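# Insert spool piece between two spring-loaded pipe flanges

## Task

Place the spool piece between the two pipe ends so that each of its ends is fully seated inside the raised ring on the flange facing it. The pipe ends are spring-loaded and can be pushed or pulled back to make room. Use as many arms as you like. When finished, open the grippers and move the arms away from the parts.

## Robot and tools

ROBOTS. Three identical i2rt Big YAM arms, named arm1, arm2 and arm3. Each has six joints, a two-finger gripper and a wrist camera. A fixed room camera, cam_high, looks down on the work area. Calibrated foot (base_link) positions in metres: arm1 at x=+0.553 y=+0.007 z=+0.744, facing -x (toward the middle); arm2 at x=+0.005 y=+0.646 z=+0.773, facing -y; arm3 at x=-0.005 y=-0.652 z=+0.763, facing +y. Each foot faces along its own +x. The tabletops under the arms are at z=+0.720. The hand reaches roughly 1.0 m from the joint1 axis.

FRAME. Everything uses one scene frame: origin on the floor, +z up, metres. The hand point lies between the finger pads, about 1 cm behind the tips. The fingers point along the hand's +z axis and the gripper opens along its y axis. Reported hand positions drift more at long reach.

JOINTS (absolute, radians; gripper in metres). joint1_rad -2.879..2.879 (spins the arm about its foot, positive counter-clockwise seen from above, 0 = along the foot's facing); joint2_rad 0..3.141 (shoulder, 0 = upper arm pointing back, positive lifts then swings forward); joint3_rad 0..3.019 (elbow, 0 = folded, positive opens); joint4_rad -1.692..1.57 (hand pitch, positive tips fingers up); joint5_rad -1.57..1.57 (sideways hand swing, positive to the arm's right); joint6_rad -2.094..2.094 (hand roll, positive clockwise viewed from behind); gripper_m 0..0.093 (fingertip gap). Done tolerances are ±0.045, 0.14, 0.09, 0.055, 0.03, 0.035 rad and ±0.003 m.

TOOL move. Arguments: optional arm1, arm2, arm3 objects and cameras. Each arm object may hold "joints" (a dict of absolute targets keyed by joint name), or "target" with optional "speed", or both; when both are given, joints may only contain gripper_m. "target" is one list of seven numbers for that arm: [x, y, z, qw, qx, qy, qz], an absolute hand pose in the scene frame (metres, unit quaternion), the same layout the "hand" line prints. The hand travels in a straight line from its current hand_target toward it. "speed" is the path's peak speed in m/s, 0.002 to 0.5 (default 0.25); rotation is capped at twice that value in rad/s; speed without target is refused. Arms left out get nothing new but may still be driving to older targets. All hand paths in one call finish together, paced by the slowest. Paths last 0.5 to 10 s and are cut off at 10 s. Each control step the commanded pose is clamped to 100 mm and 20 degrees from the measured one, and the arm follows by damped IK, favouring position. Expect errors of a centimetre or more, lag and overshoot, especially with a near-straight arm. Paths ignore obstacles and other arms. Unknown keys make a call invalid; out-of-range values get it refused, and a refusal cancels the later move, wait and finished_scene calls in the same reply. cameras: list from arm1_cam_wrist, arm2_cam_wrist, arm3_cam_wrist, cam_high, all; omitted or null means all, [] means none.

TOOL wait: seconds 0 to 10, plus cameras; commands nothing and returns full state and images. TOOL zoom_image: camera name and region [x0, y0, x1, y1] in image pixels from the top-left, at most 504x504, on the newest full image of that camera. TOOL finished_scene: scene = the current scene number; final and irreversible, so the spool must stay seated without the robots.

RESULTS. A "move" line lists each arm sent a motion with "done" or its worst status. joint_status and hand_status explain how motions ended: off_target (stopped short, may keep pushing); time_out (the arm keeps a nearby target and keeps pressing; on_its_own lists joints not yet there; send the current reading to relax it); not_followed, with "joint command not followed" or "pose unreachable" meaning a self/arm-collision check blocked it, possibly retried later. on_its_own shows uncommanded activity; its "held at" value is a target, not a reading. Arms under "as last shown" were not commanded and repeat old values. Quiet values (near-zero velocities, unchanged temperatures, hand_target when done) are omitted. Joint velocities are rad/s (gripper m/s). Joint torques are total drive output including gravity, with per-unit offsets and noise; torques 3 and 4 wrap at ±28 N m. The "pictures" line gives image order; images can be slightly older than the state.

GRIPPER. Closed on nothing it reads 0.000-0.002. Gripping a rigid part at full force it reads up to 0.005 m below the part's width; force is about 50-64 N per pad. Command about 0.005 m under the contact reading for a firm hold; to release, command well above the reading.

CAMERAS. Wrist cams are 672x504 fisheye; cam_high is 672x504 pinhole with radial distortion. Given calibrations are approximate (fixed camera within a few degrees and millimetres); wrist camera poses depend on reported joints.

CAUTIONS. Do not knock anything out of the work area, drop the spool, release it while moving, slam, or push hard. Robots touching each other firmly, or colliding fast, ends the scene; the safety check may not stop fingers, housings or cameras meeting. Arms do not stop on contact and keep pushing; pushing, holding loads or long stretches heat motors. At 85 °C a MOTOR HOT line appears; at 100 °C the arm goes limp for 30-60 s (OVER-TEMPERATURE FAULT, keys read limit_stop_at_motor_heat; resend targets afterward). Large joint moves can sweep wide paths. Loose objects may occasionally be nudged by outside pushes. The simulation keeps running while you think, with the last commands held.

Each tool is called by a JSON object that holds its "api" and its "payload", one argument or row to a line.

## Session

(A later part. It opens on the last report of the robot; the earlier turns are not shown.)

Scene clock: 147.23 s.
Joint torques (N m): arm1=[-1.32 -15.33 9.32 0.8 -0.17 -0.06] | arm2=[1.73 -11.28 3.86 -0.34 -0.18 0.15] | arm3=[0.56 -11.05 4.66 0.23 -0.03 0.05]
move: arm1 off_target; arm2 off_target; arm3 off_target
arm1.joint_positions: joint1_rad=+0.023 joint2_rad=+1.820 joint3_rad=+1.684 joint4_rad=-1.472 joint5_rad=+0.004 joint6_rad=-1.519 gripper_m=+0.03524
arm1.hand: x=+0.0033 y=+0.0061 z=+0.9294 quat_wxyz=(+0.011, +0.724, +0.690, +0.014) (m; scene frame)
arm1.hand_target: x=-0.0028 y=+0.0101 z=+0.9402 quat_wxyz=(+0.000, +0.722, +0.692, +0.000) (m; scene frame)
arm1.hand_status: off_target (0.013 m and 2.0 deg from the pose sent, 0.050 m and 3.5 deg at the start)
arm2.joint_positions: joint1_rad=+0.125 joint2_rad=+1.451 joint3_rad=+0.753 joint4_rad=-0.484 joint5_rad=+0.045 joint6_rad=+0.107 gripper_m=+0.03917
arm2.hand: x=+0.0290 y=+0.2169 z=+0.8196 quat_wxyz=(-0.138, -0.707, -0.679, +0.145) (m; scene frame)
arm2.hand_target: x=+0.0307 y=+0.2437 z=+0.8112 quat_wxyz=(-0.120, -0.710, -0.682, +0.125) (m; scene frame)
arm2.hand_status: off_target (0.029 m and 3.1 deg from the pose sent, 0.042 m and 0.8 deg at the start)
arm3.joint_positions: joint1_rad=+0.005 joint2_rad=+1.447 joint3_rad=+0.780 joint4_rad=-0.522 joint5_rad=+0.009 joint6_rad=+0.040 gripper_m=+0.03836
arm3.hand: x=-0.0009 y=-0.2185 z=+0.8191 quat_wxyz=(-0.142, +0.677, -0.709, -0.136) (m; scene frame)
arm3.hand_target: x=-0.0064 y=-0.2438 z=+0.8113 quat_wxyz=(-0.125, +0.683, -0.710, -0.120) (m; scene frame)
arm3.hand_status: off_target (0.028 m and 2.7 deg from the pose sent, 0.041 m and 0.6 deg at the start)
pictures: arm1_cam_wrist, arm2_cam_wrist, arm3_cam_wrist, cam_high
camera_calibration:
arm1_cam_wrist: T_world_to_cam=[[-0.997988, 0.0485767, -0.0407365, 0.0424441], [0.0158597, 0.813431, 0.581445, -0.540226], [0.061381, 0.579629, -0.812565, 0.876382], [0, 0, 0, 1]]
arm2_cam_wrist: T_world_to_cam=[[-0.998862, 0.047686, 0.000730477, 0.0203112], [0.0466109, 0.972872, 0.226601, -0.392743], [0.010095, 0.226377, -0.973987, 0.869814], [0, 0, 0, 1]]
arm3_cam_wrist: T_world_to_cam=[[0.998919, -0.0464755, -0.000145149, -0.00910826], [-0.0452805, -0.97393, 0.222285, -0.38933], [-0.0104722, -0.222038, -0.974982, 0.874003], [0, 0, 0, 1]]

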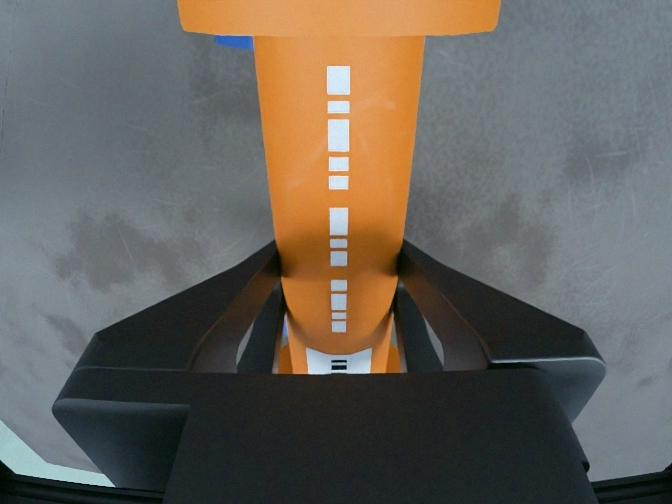

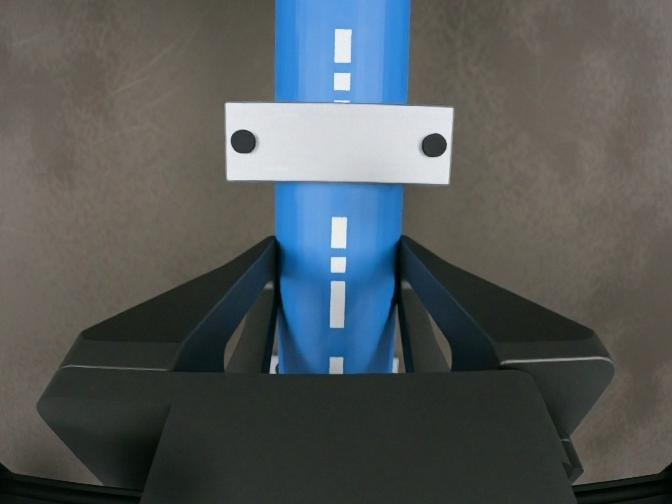

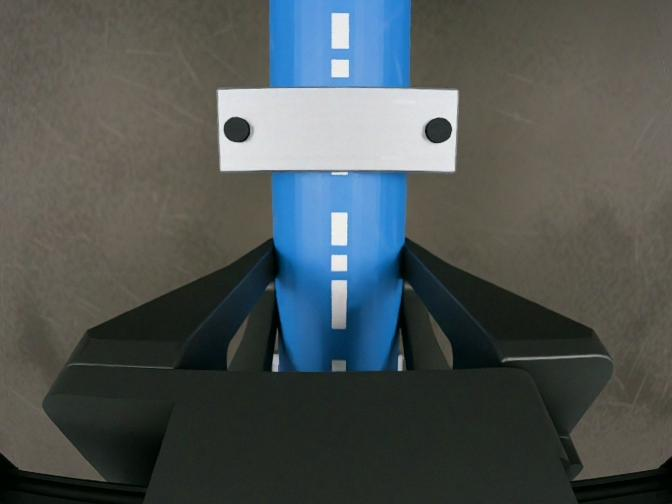

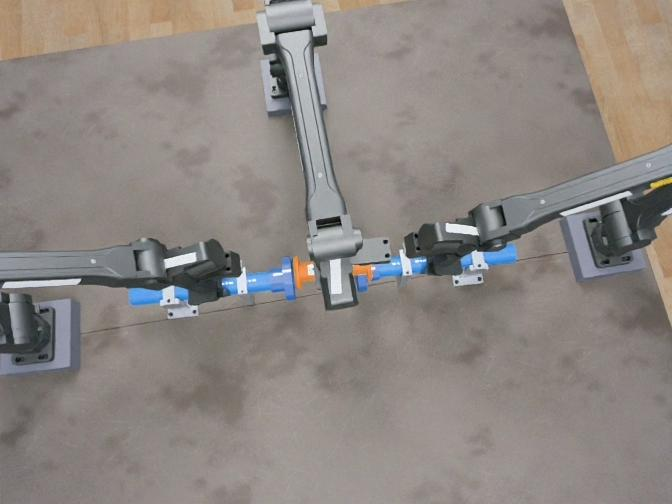

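{"api": "move", "payload": {
  "arm1": {"target":[0.010,0.021,0.925,0,0.722,0.692,0],"speed":0.2},
  "arm2": {"target":[0.031,0.292,0.808,0.120,0.710,0.6825,-0.125],"speed":0.05},
  "arm3": {"target":[-0.007,-0.292,0.808,0.125,-0.6825,0.710,0.120],"speed":0.05}
}}

{"api": "zoom_image", "payload": {
  "camera": "cam_high",
  "region": [200, 180, 460, 340]
}}

Scene clock: 165.57 s.
Joint torques (N m): arm1=[-1.26 -17.14 9.03 0.72 -0.16 -0.06] | arm2=[2.02 -13.22 0.87 -2.33 0 0.19] | arm3=[0.56 -12.4 1.4 -2 -0.02 0.06]
Heat: arm1: hottest joint3_rad 37 °C; arm2: hottest joint3_rad 36 °C; arm3: hottest joint3_rad 35 °C.
move: arm1 off_target; arm2 off_target; arm3 off_target
arm1.joint_positions: joint1_rad=+0.002 joint2_rad=+1.819 joint3_rad=+1.604 joint4_rad=-1.419 joint5_rad=+0.004 joint6_rad=-1.539 gripper_m=+0.03524
arm1.hand: x=+0.0153 y=+0.0172 z=+0.8997 quat_wxyz=(+0.020, +0.724, +0.689, +0.023) (m; scene frame)
arm1.hand_target: x=+0.0106 y=+0.0208 z=+0.9249 quat_wxyz=(+0.000, +0.722, +0.692, +0.000) (m; scene frame)
arm1.hand_status: off_target (0.026 m and 3.5 deg from the pose sent, 0.017 m and 2.0 deg at the start)
arm2.joint_positions: joint1_rad=+0.130 joint2_rad=+1.391 joint3_rad=+0.672 joint4_rad=-0.404 joint5_rad=+0.045 joint6_rad=+0.111 gripper_m=+0.03917
arm2.hand: x=+0.0302 y=+0.2323 z=+0.8195 quat_wxyz=(-0.160, -0.702, -0.674, +0.162) (m; scene frame)
arm2.hand_target: x=+0.0303 y=+0.2854 z=+0.8041 quat_wxyz=(-0.120, -0.710, -0.682, +0.126) (m; scene frame)
arm2.hand_status: off_target (0.061 m and 6.4 deg from the pose sent, 0.076 m and 3.1 deg at the start)
arm3.joint_positions: joint1_rad=+0.006 joint2_rad=+1.390 joint3_rad=+0.701 joint4_rad=-0.446 joint5_rad=+0.009 joint6_rad=+0.040 gripper_m=+0.03836
arm3.hand: x=-0.0015 y=-0.2335 z=+0.8182 quat_wxyz=(-0.160, +0.674, -0.705, -0.155) (m; scene frame)
arm3.hand_target: x=-0.0059 y=-0.2855 z=+0.8039 quat_wxyz=(-0.126, +0.683, -0.710, -0.120) (m; scene frame)
arm3.hand_status: off_target (0.060 m and 5.8 deg from the pose sent, 0.075 m and 2.7 deg at the start)
pictures: arm1_cam_wrist, arm2_cam_wrist, arm3_cam_wrist, cam_high
camera_calibration:
arm1_cam_wrist: T_world_to_cam=[[-0.996502, 0.0492781, -0.0674895, 0.0767321], [0.000928427, 0.814105, 0.580718, -0.531366], [0.0835601, 0.578624, -0.811303, 0.843675], [0, 0, 0, 1]]
arm2_cam_wrist: T_world_to_cam=[[-0.998901, 0.0460954, -0.00848299, 0.0287151], [0.0439815, 0.98442, 0.170241, -0.364218], [0.0161982, 0.169681, -0.985366, 0.888449], [0, 0, 0, 1]]
arm3_cam_wrist: T_world_to_cam=[[0.998988, -0.044914, -0.0023649, -0.00707504], [-0.0438666, -0.984601, 0.169223, -0.362828], [-0.00992898, -0.168948, -0.985575, 0.890921], [0, 0, 0, 1]]

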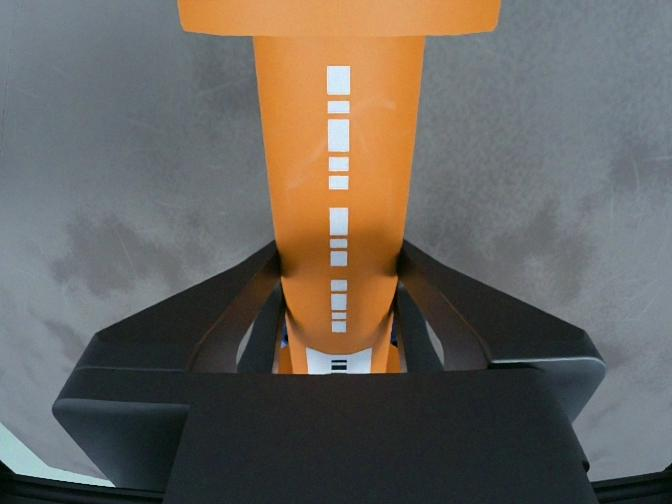

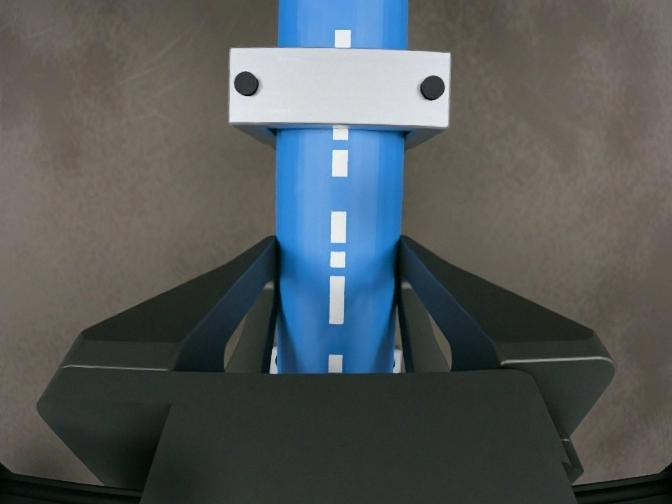

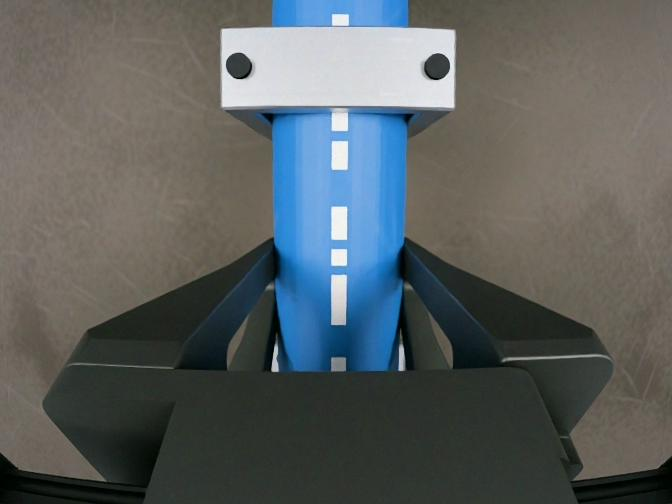

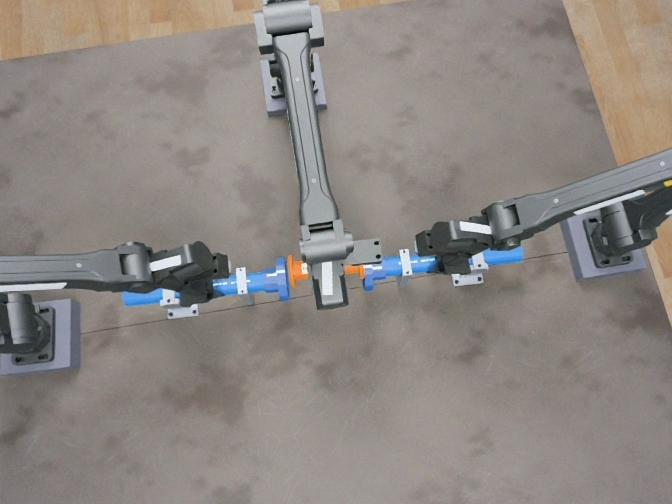

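Scaled by 1.938 from the camera's 672x504 image, which has a finer 960x720 frame.

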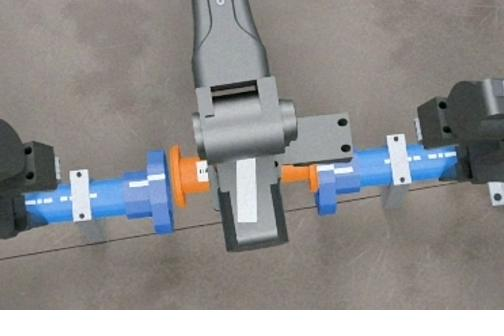

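{"api": "move", "payload": {
  "arm1": {"target":[0.014,0.021,0.90,0,0.722,0.692,0],"speed":0.2},
  "arm2": {"target":[0.031,0.315,0.804,0.120,0.710,0.6825,-0.125],"speed":0.05},
  "arm3": {"target":[-0.007,-0.315,0.804,0.125,-0.6825,0.710,0.120],"speed":0.05}
}}

{"api": "zoom_image", "payload": {
  "camera": "cam_high",
  "region": [260, 220, 400, 325]
}}

{"api": "zoom_image", "payload": {
  "camera": "arm1_cam_wrist",
  "region": [160, 0, 520, 400]
}}

Scene clock: 180.13 s.
Joint torques (N m): arm1=[-1.26 -16.62 8.9 0.73 -0.16 -0.06] | arm2=[2.14 -13.92 -0.87 -2.97 0.01 0.22] | arm3=[0.56 -12.51 -0.18 -2.15 0.08 0.03]
move: arm1 off_target; arm2 off_target; arm3 off_target
arm1.joint_positions: joint1_rad=+0.002 joint2_rad=+1.816 joint3_rad=+1.541 joint4_rad=-1.354 joint5_rad=+0.004 joint6_rad=-1.540 gripper_m=+0.03524
arm1.hand: x=+0.0204 y=+0.0171 z=+0.8779 quat_wxyz=(+0.018, +0.723, +0.690, +0.021) (m; scene frame)
arm1.hand_target: x=+0.0144 y=+0.0209 z=+0.9000 quat_wxyz=(+0.000, +0.722, +0.692, +0.000) (m; scene frame)
arm1.hand_status: off_target (0.023 m and 3.2 deg from the pose sent, 0.004 m and 3.5 deg at the start)
arm2.joint_positions: joint1_rad=+0.133 joint2_rad=+1.367 joint3_rad=+0.635 joint4_rad=-0.367 joint5_rad=+0.047 joint6_rad=+0.114 gripper_m=+0.03917
arm2.hand: x=+0.0305 y=+0.2392 z=+0.8186 quat_wxyz=(-0.170, -0.700, -0.672, +0.170) (m; scene frame)
arm2.hand_target: x=+0.0300 y=+0.3048 z=+0.7977 quat_wxyz=(-0.120, -0.710, -0.682, +0.126) (m; scene frame)
arm2.hand_status: off_target (0.077 m and 7.9 deg from the pose sent, 0.084 m and 6.4 deg at the start)
arm3.joint_positions: joint1_rad=+0.006 joint2_rad=+1.366 joint3_rad=+0.662 joint4_rad=-0.411 joint5_rad=+0.009 joint6_rad=+0.040 gripper_m=+0.03836
arm3.hand: x=-0.0017 y=-0.2417 z=+0.8159 quat_wxyz=(-0.167, +0.672, -0.703, -0.162) (m; scene frame)
arm3.hand_target: x=-0.0056 y=-0.3049 z=+0.7974 quat_wxyz=(-0.126, +0.683, -0.710, -0.120) (m; scene frame)
arm3.hand_status: off_target (0.074 m and 7.0 deg from the pose sent, 0.083 m and 5.8 deg at the start)
pictures: arm1_cam_wrist, arm2_cam_wrist, arm3_cam_wrist, cam_high
camera_calibration:
arm1_cam_wrist: T_world_to_cam=[[-0.996909, 0.048526, -0.0617861, 0.0752892], [0.0036332, 0.814078, 0.580745, -0.518672], [0.0784798, 0.578725, -0.811738, 0.826055], [0, 0, 0, 1]]
arm2_cam_wrist: T_world_to_cam=[[-0.998893, 0.0458099, -0.0106811, 0.0305571], [0.043775, 0.988412, 0.145346, -0.351418], [0.0172156, 0.144718, -0.989323, 0.895643], [0, 0, 0, 1]]
arm3_cam_wrist: T_world_to_cam=[[0.999011, -0.0443422, -0.00320335, -0.00645311], [-0.0433715, -0.9879, 0.148906, -0.35473], [-0.00976738, -0.148619, -0.988846, 0.89483], [0, 0, 0, 1]]

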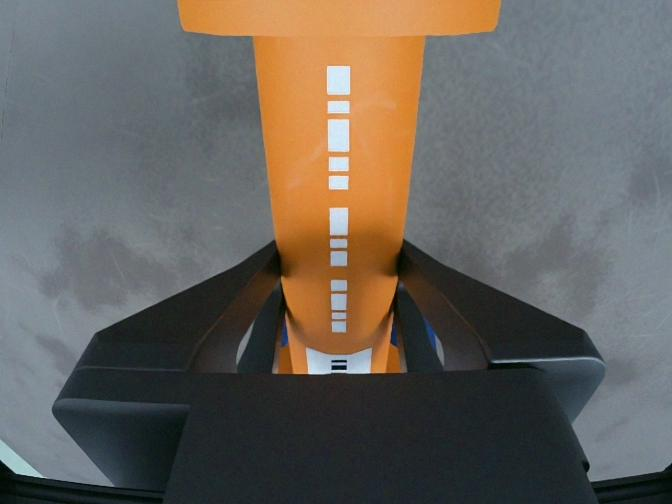

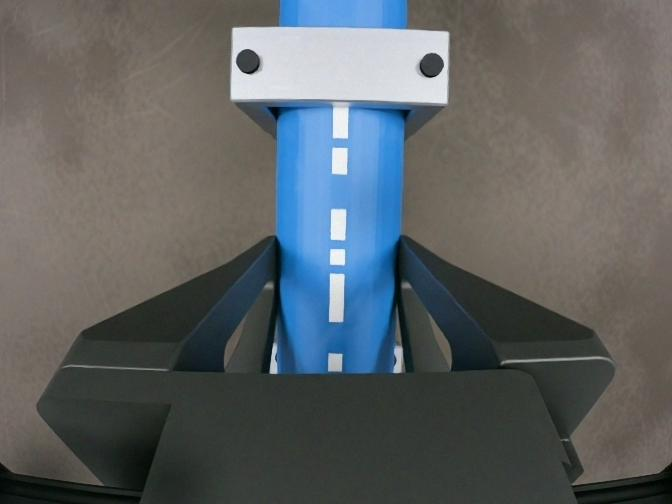

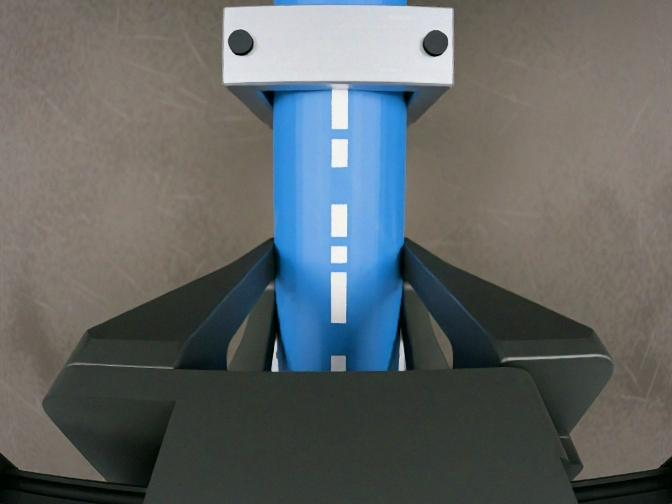

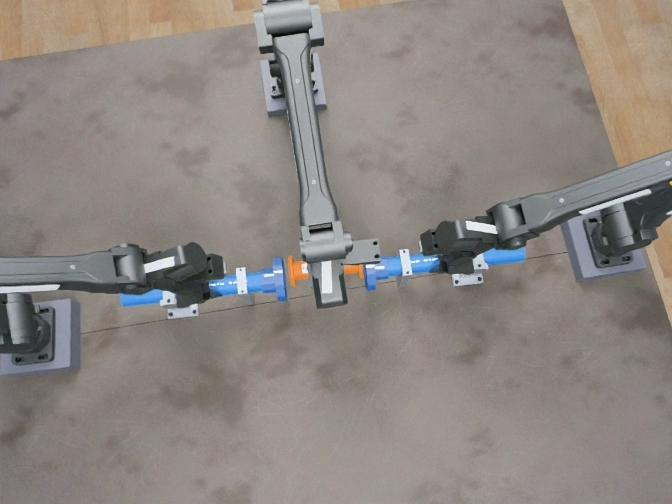

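Scaled by 3.600 from the camera's 672x504 image, which has a finer 960x720 frame.

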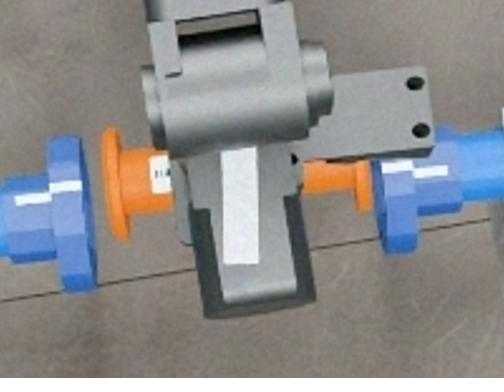

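Scaled by 1.260 from the camera's 672x504 image, which has a finer 960x720 frame.

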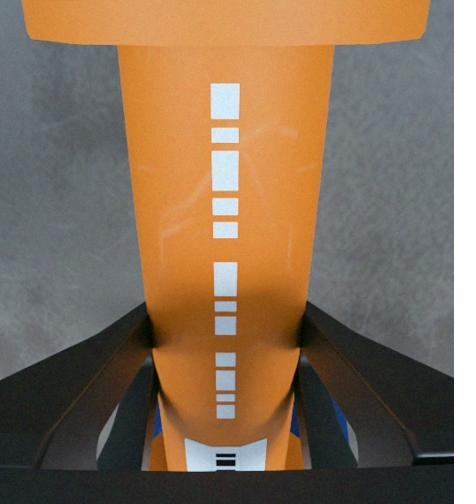

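{"api": "zoom_image", "payload": {
  "camera": "arm1_cam_wrist",
  "region": [220, 280, 460, 390]
}}

Scaled by 2.100 from the camera's 672x504 image, which has a finer 960x720 frame.

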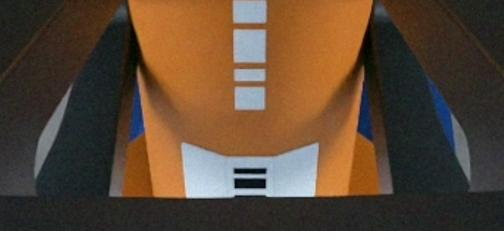

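{"api": "move", "payload": {
  "arm1": {"target":[0.013,0.021,0.842,0,0.722,0.692,0],"speed":0.06}
}}

{"api": "zoom_image", "payload": {
  "camera": "cam_high",
  "region": [260, 220, 400, 325]
}}

{"api": "zoom_image", "payload": {
  "camera": "arm1_cam_wrist",
  "region": [160, 0, 520, 400]
}}

Scene clock: 195.10 s.
Joint torques (N m): arm1=[-1.26 -15.03 8.69 0.79 -0.17 -0.06] | arm2=[2.26 -13.92 -0.87 -3 0.01 0.22] | arm3=[0.32 -12.63 -0.39 -2.3 0.01 0.05]
move: arm1 off_target
arm1.joint_positions: joint1_rad=+0.002 joint2_rad=+1.840 joint3_rad=+1.448 joint4_rad=-1.216 joint5_rad=+0.004 joint6_rad=-1.540 gripper_m=+0.03524
arm1.hand: x=+0.0213 y=+0.0170 z=+0.8315 quat_wxyz=(+0.011, +0.724, +0.690, +0.013) (m; scene frame)
arm1.hand_target: x=+0.0132 y=+0.0209 z=+0.8421 quat_wxyz=(+0.000, +0.722, +0.692, +0.000) (m; scene frame)
arm1.hand_status: off_target (0.014 m and 2.0 deg from the pose sent, 0.037 m and 3.2 deg at the start)
arm2.joint_positions: joint1_rad=+0.133 joint2_rad=+1.367 joint3_rad=+0.635 joint4_rad=-0.367 joint5_rad=+0.048 joint6_rad=+0.114 gripper_m=+0.03917
arm2.hand: x=+0.0304 y=+0.2392 z=+0.8186 quat_wxyz=(-0.169, -0.700, -0.672, +0.171) (m; scene frame)
arm3: as last shown
arm3.hand: x=-0.0017 y=-0.2416 z=+0.8161 quat_wxyz=(-0.167, +0.672, -0.703, -0.163) (m; scene frame)
pictures: arm1_cam_wrist, arm2_cam_wrist, arm3_cam_wrist, cam_high
camera_calibration:
arm1_cam_wrist: T_world_to_cam=[[-0.997985, 0.0485577, -0.0408438, 0.0560261], [0.015829, 0.813877, 0.580822, -0.492016], [0.0614452, 0.579005, -0.813006, 0.789759], [0, 0, 0, 1]]
arm2_cam_wrist: T_world_to_cam=[[-0.998888, 0.0459866, -0.0103462, 0.0301754], [0.0439991, 0.988408, 0.145303, -0.351382], [0.0169083, 0.144686, -0.989333, 0.895672], [0, 0, 0, 1]]
arm3_cam_wrist: T_world_to_cam=[[0.999011, -0.0443348, -0.00323453, -0.00641939], [-0.043367, -0.988013, 0.148152, -0.354059], [-0.00976403, -0.147865, -0.988959, 0.895311], [0, 0, 0, 1]]

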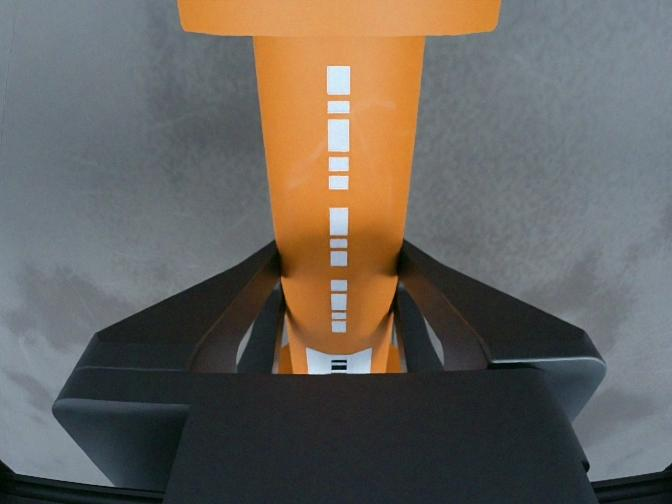

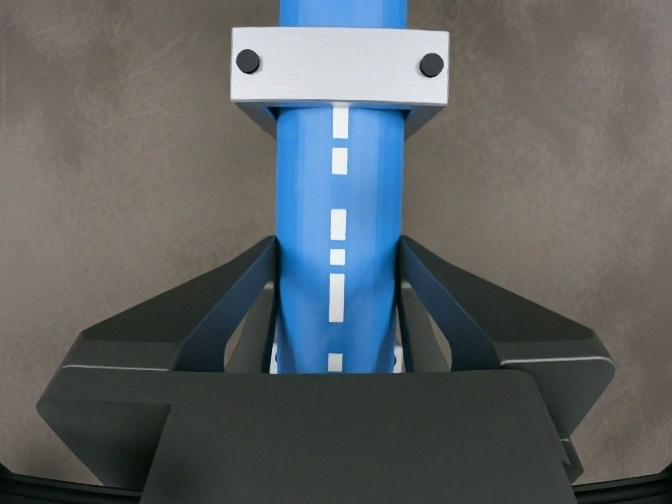

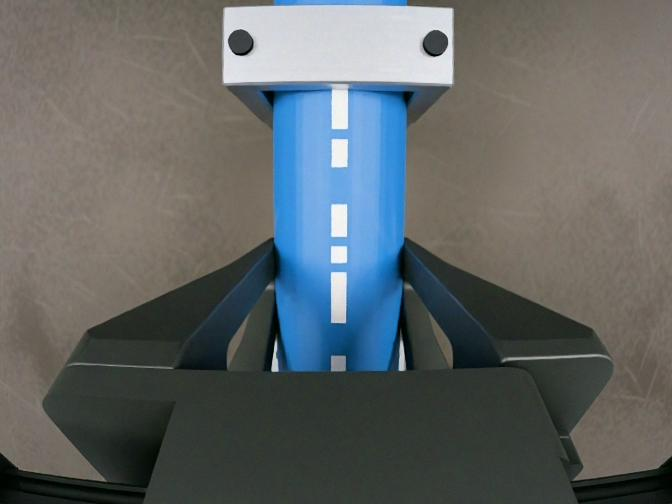

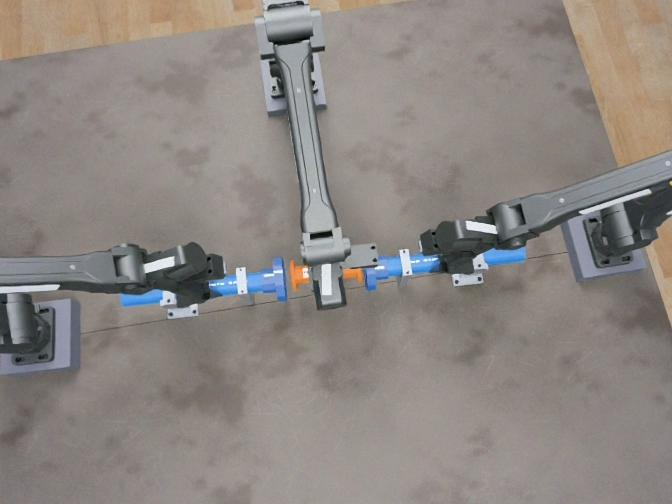

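Scaled by 3.600 from the camera's 672x504 image, which has a finer 960x720 frame.

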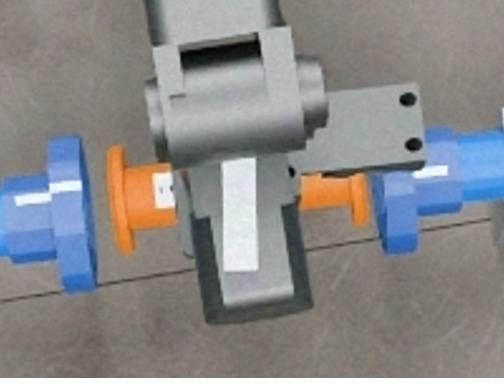

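Scaled by 1.260 from the camera's 672x504 image, which has a finer 960x720 frame.

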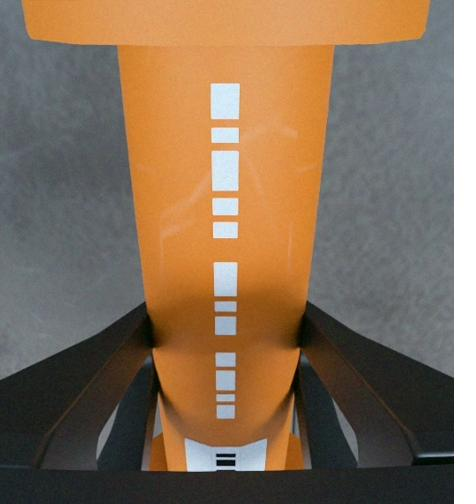

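{"api": "move", "payload": {
  "arm1": {"target":[0.012,0.021,0.823,0,0.722,0.692,0],"speed":0.05}
}}

{"api": "zoom_image", "payload": {
  "camera": "cam_high",
  "region": [260, 220, 400, 325]
}}

Scene clock: 209.60 s.
Joint torques (N m): arm1=[-1.26 -14.97 8.49 0.8 -0.17 -0.06] | arm2=[2.26 -13.92 -0.88 -2.97 0.01 0.22] | arm3=[0.38 -13.04 -0.08 -2.18 0.05 0.01]
move: arm1 off_target
arm1.joint_positions: joint1_rad=+0.002 joint2_rad=+1.860 joint3_rad=+1.426 joint4_rad=-1.172 joint5_rad=+0.004 joint6_rad=-1.540 gripper_m=+0.03524
arm1.hand: x=+0.0203 y=+0.0170 z=+0.8135 quat_wxyz=(+0.010, +0.724, +0.690, +0.013) (m; scene frame)
arm1.hand_target: x=+0.0121 y=+0.0209 z=+0.8231 quat_wxyz=(+0.000, +0.722, +0.692, +0.000) (m; scene frame)
arm1.hand_status: off_target (0.013 m and 1.9 deg from the pose sent, 0.013 m and 2.0 deg at the start)
arm2, arm3: as last shown
pictures: arm1_cam_wrist, arm2_cam_wrist, arm3_cam_wrist, cam_high
camera_calibration:
arm1_cam_wrist: T_world_to_cam=[[-0.998094, 0.0481797, -0.0385594, 0.0523667], [0.0168486, 0.813869, 0.580805, -0.481595], [0.0593653, 0.579048, -0.813129, 0.775385], [0, 0, 0, 1]]
arm2_cam_wrist: T_world_to_cam=[[-0.998888, 0.0459866, -0.0103462, 0.0301754], [0.0439991, 0.988408, 0.145303, -0.351382], [0.0169083, 0.144686, -0.989333, 0.895672], [0, 0, 0, 1]]
arm3_cam_wrist: T_world_to_cam=[[0.999011, -0.0443348, -0.00323453, -0.00641939], [-0.043367, -0.988013, 0.148152, -0.354059], [-0.00976403, -0.147865, -0.988959, 0.895311], [0, 0, 0, 1]]

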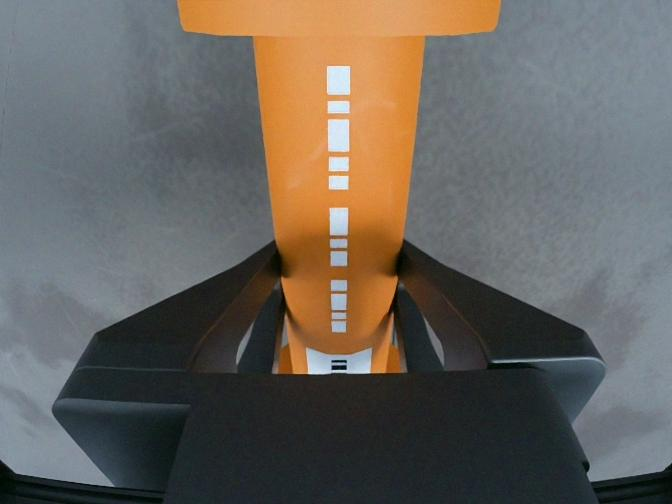

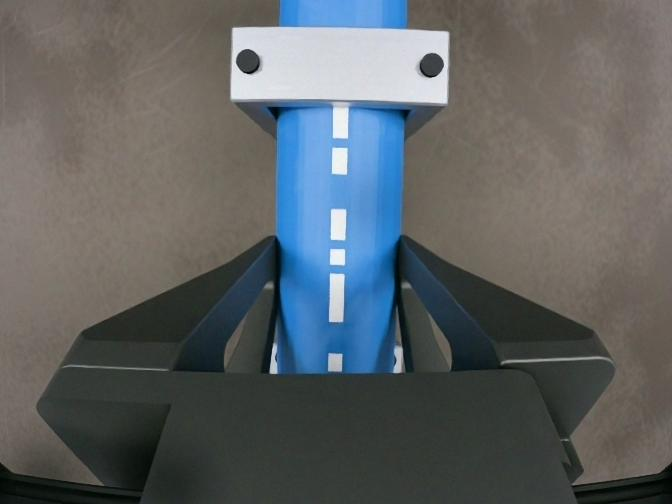

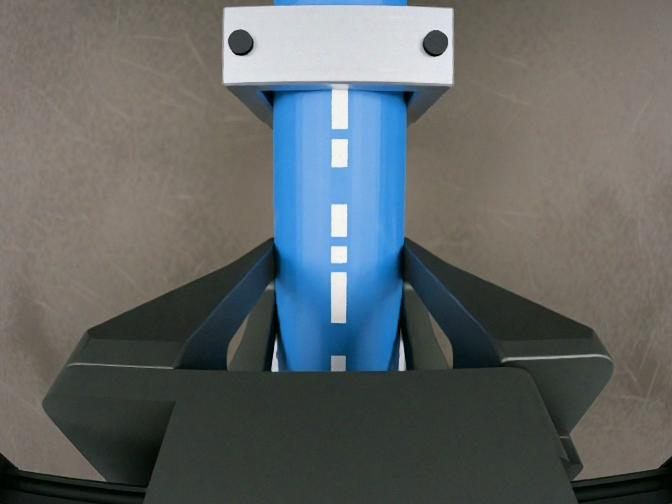

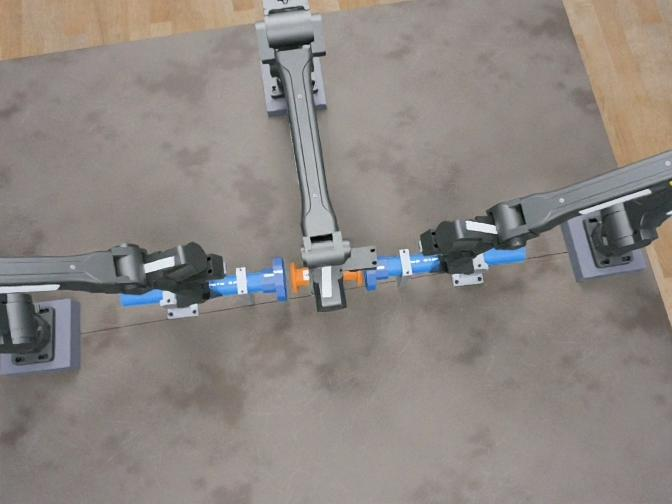

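Scaled by 3.600 from the camera's 672x504 image, which has a finer 960x720 frame.

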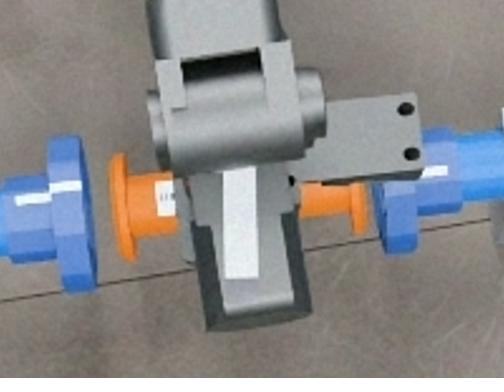

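{"api": "move", "payload": {
  "arm2": {"target":[0.031,0.255,0.808,0.120,0.710,0.6825,-0.125],"speed":0.05},
  "arm3": {"target":[-0.007,-0.255,0.808,0.125,-0.6825,0.710,0.120],"speed":0.05},
  "cameras": ["cam_high"]
}}

{"api": "zoom_image", "payload": {
  "camera": "cam_high",
  "region": [260, 220, 400, 325]
}}

Scene clock: 217.47 s.
Joint torques (N m): arm1=[-0.79 -14.92 8.5 0.8 -0.18 -0.04] | arm2=[1.26 -9.23 5.61 -1.96 -0.42 0.11] | arm3=[0.85 -8.41 6.01 -1.33 0.04 0.02]
move: arm2 off_target; arm3 off_target
arm1.joint_positions: joint1_rad=-0.005 joint2_rad=+1.860 joint3_rad=+1.426 joint4_rad=-1.172 joint5_rad=+0.004 joint6_rad=-1.541 gripper_m=+0.03524
arm1.hand: x=+0.0204 y=+0.0210 z=+0.8135 quat_wxyz=(+0.010, +0.726, +0.688, +0.013) (m; scene frame)
arm2.joint_positions: joint1_rad=+0.133 joint2_rad=+1.412 joint3_rad=+0.701 joint4_rad=-0.424 joint5_rad=+0.051 joint6_rad=+0.114 gripper_m=+0.03917
arm2.hand: x=+0.0310 y=+0.2250 z=+0.8207 quat_wxyz=(-0.154, -0.703, -0.675, +0.161) (m; scene frame)
arm2.hand_target: x=+0.0308 y=+0.2539 z=+0.8082 quat_wxyz=(-0.121, -0.710, -0.682, +0.126) (m; scene frame)
arm2.hand_status: off_target (0.033 m and 5.8 deg from the pose sent, 0.019 m and 7.9 deg at the start)
arm3.joint_positions: joint1_rad=+0.006 joint2_rad=+1.412 joint3_rad=+0.728 joint4_rad=-0.461 joint5_rad=+0.009 joint6_rad=+0.040 gripper_m=+0.03836
arm3.hand: x=-0.0016 y=-0.2260 z=+0.8189 quat_wxyz=(-0.157, +0.675, -0.705, -0.152) (m; scene frame)
arm3.hand_target: x=-0.0064 y=-0.2538 z=+0.8080 quat_wxyz=(-0.126, +0.683, -0.710, -0.120) (m; scene frame)
arm3.hand_status: off_target (0.031 m and 5.3 deg from the pose sent, 0.016 m and 7.0 deg at the start)
pictures: cam_high

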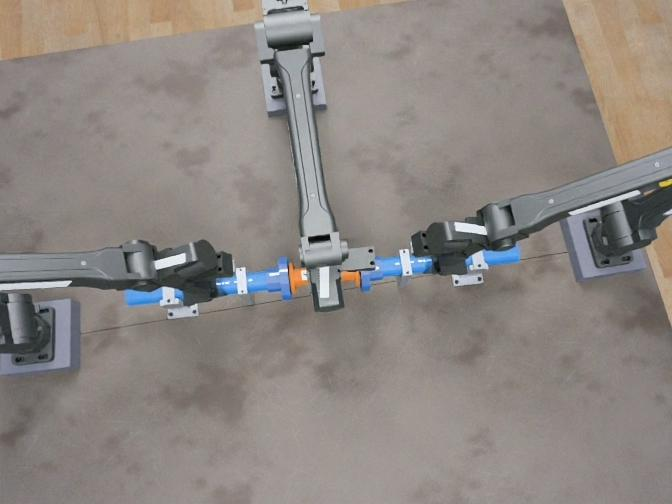

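Scaled by 3.600 from the camera's 672x504 image, which has a finer 960x720 frame.

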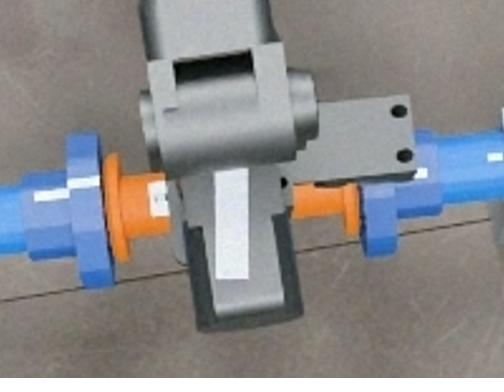

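{"api": "move", "payload": {
  "arm2": {"target":[0.031,0.225,0.812,0.120,0.710,0.6825,-0.125],"speed":0.05},
  "arm3": {"target":[-0.007,-0.225,0.812,0.125,-0.6825,0.710,0.120],"speed":0.05},
  "cameras": ["cam_high","arm2_cam_wrist","arm3_cam_wrist"]
}}

{"api": "zoom_image", "payload": {
  "camera": "cam_high",
  "region": [260, 220, 400, 325]
}}

Scene clock: 225.20 s.
Joint torques (N m): arm1=[-0.67 -15.09 8.47 0.79 -0.24 -0.02] | arm2=[0.85 -6.77 8.72 -0.05 -0.42 0.06] | arm3=[0.67 -6.12 9.39 0.1 -0.04 0.01]
move: arm2 off_target; arm3 off_target
arm1.joint_positions: joint1_rad=-0.006 joint2_rad=+1.862 joint3_rad=+1.426 joint4_rad=-1.172 joint5_rad=+0.006 joint6_rad=-1.543 gripper_m=+0.03524
arm1.hand: x=+0.0205 y=+0.0216 z=+0.8126 quat_wxyz=(+0.010, +0.725, +0.688, +0.014) (m; scene frame)
arm2.joint_positions: joint1_rad=+0.132 joint2_rad=+1.440 joint3_rad=+0.746 joint4_rad=-0.496 joint5_rad=+0.048 joint6_rad=+0.114 gripper_m=+0.03917
arm2.hand: x=+0.0310 y=+0.2225 z=+0.8198 quat_wxyz=(-0.134, -0.707, -0.679, +0.142) (m; scene frame)
arm2.hand_target: x=+0.0309 y=+0.2251 z=+0.8123 quat_wxyz=(-0.120, -0.710, -0.682, +0.125) (m; scene frame)
arm2.hand_status: off_target (0.008 m and 2.6 deg from the pose sent, 0.009 m and 5.8 deg at the start)
arm3.joint_positions: joint1_rad=+0.006 joint2_rad=+1.438 joint3_rad=+0.769 joint4_rad=-0.527 joint5_rad=+0.010 joint6_rad=+0.041 gripper_m=+0.03836
arm3.hand: x=-0.0015 y=-0.2241 z=+0.8179 quat_wxyz=(-0.139, +0.678, -0.709, -0.133) (m; scene frame)
arm3.hand_target: x=-0.0069 y=-0.2252 z=+0.8121 quat_wxyz=(-0.125, +0.683, -0.710, -0.120) (m; scene frame)
arm3.hand_status: off_target (0.008 m and 2.3 deg from the pose sent, 0.009 m and 5.3 deg at the start)
pictures: arm2_cam_wrist, arm3_cam_wrist, cam_high
camera_calibration:
arm2_cam_wrist: T_world_to_cam=[[-0.998823, 0.0484516, 0.00234457, 0.0206143], [0.0476412, 0.970725, 0.23542, -0.405174], [0.00913054, 0.235255, -0.971891, 0.865035], [0, 0, 0, 1]]
arm3_cam_wrist: T_world_to_cam=[[0.998958, -0.0456391, 0.000738513, -0.0093616], [-0.044592, -0.97233, 0.229318, -0.399956], [-0.00974777, -0.229112, -0.973351, 0.86873], [0, 0, 0, 1]]

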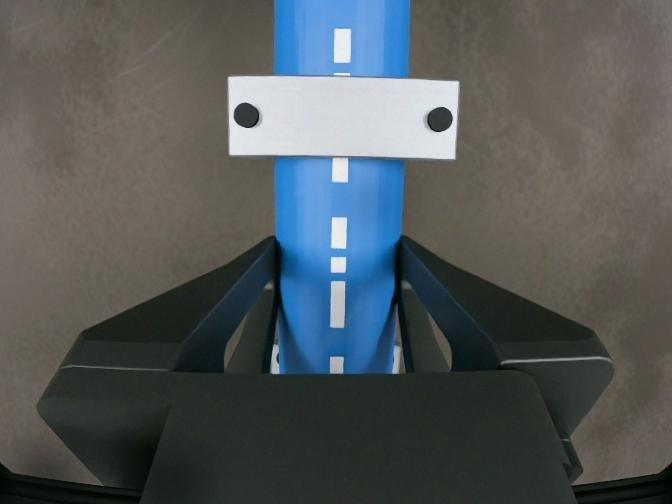

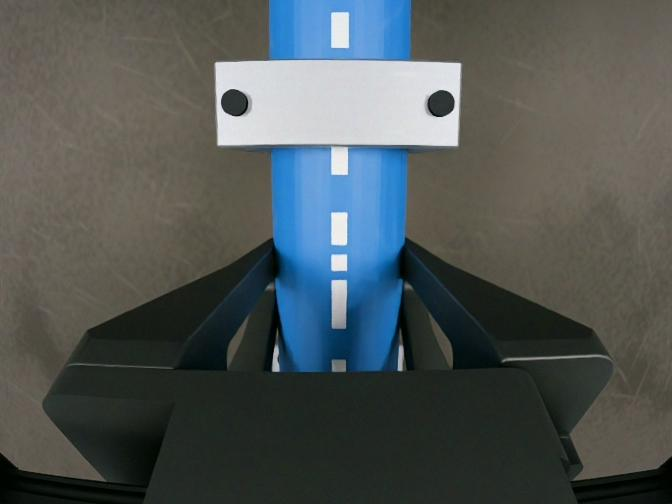

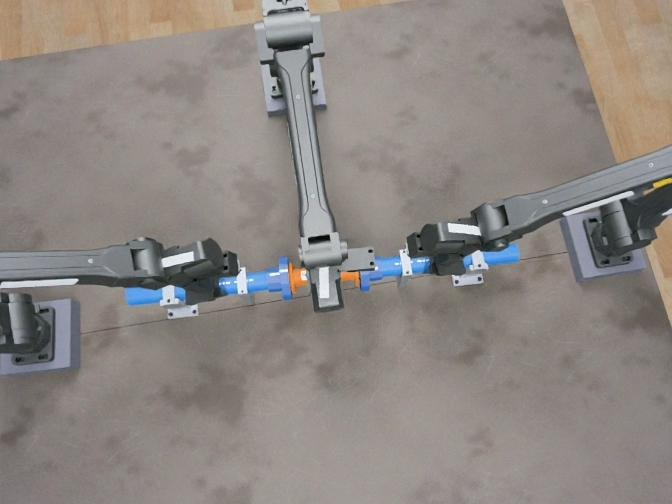

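Scaled by 3.600 from the camera's 672x504 image, which has a finer 960x720 frame.

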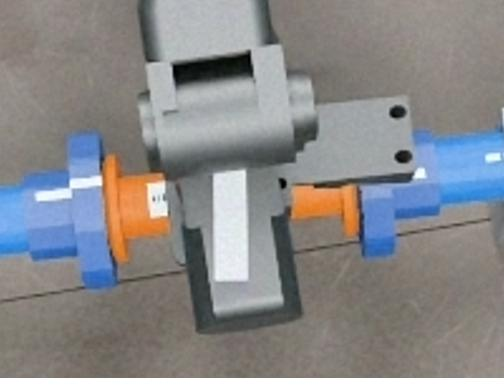

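{"api": "move", "payload": {
  "arm1": {"target":[0.010,0.024,0.813,0,0.722,0.692,0],"speed":0.03},
  "cameras": ["cam_high"]
}}

{"api": "zoom_image", "payload": {
  "camera": "cam_high",
  "region": [260, 220, 400, 325]
}}

Scene clock: 239.17 s.
Joint torques (N m): arm1=[-1.08 -13.98 8.29 1.48 -0.25 -0.06] | arm2=[0.91 -6.83 8.72 -0.05 -0.41 0.06] | arm3=[1.08 -6.65 9.72 0.34 0.05 0.04]
move: arm1 off_target
arm1.joint_positions: joint1_rad=-0.006 joint2_rad=+1.862 joint3_rad=+1.423 joint4_rad=-1.167 joint5_rad=+0.006 joint6_rad=-1.544 gripper_m=+0.03524
arm1.hand: x=+0.0205 y=+0.0218 z=+0.8115 quat_wxyz=(+0.010, +0.725, +0.689, +0.013) (m; scene frame)
arm1.hand_target: x=+0.0102 y=+0.0240 z=+0.8131 quat_wxyz=(+0.000, +0.722, +0.692, +0.000) (m; scene frame)
arm1.hand_status: off_target (0.011 m and 1.9 deg from the pose sent, 0.011 m and 2.1 deg at the start)
arm2.joint_positions: joint1_rad=+0.132 joint2_rad=+1.440 joint3_rad=+0.746 joint4_rad=-0.497 joint5_rad=+0.048 joint6_rad=+0.114 gripper_m=+0.03917
arm2.hand: x=+0.0310 y=+0.2226 z=+0.8198 quat_wxyz=(-0.134, -0.708, -0.679, +0.142) (m; scene frame)
arm3: as last shown
pictures: cam_high

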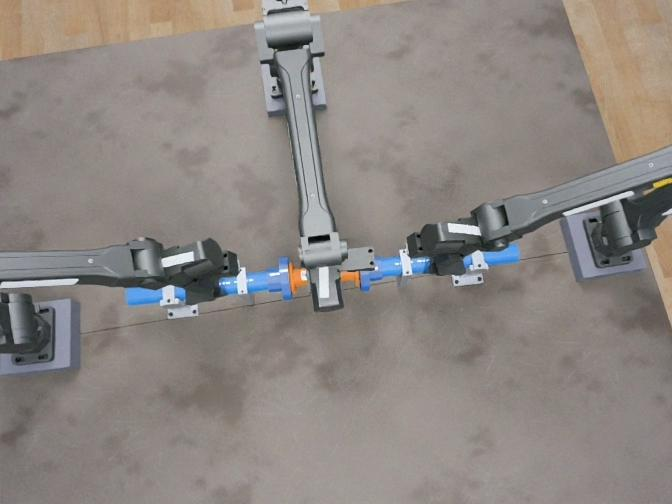

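Scaled by 3.600 from the camera's 672x504 image, which has a finer 960x720 frame.

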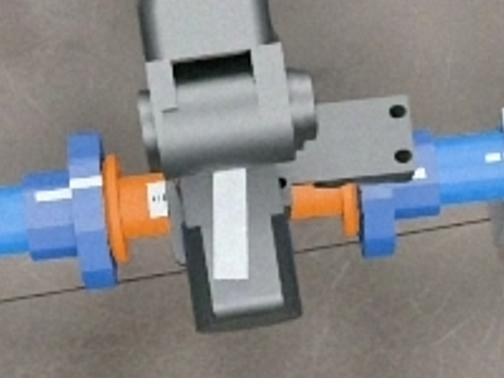

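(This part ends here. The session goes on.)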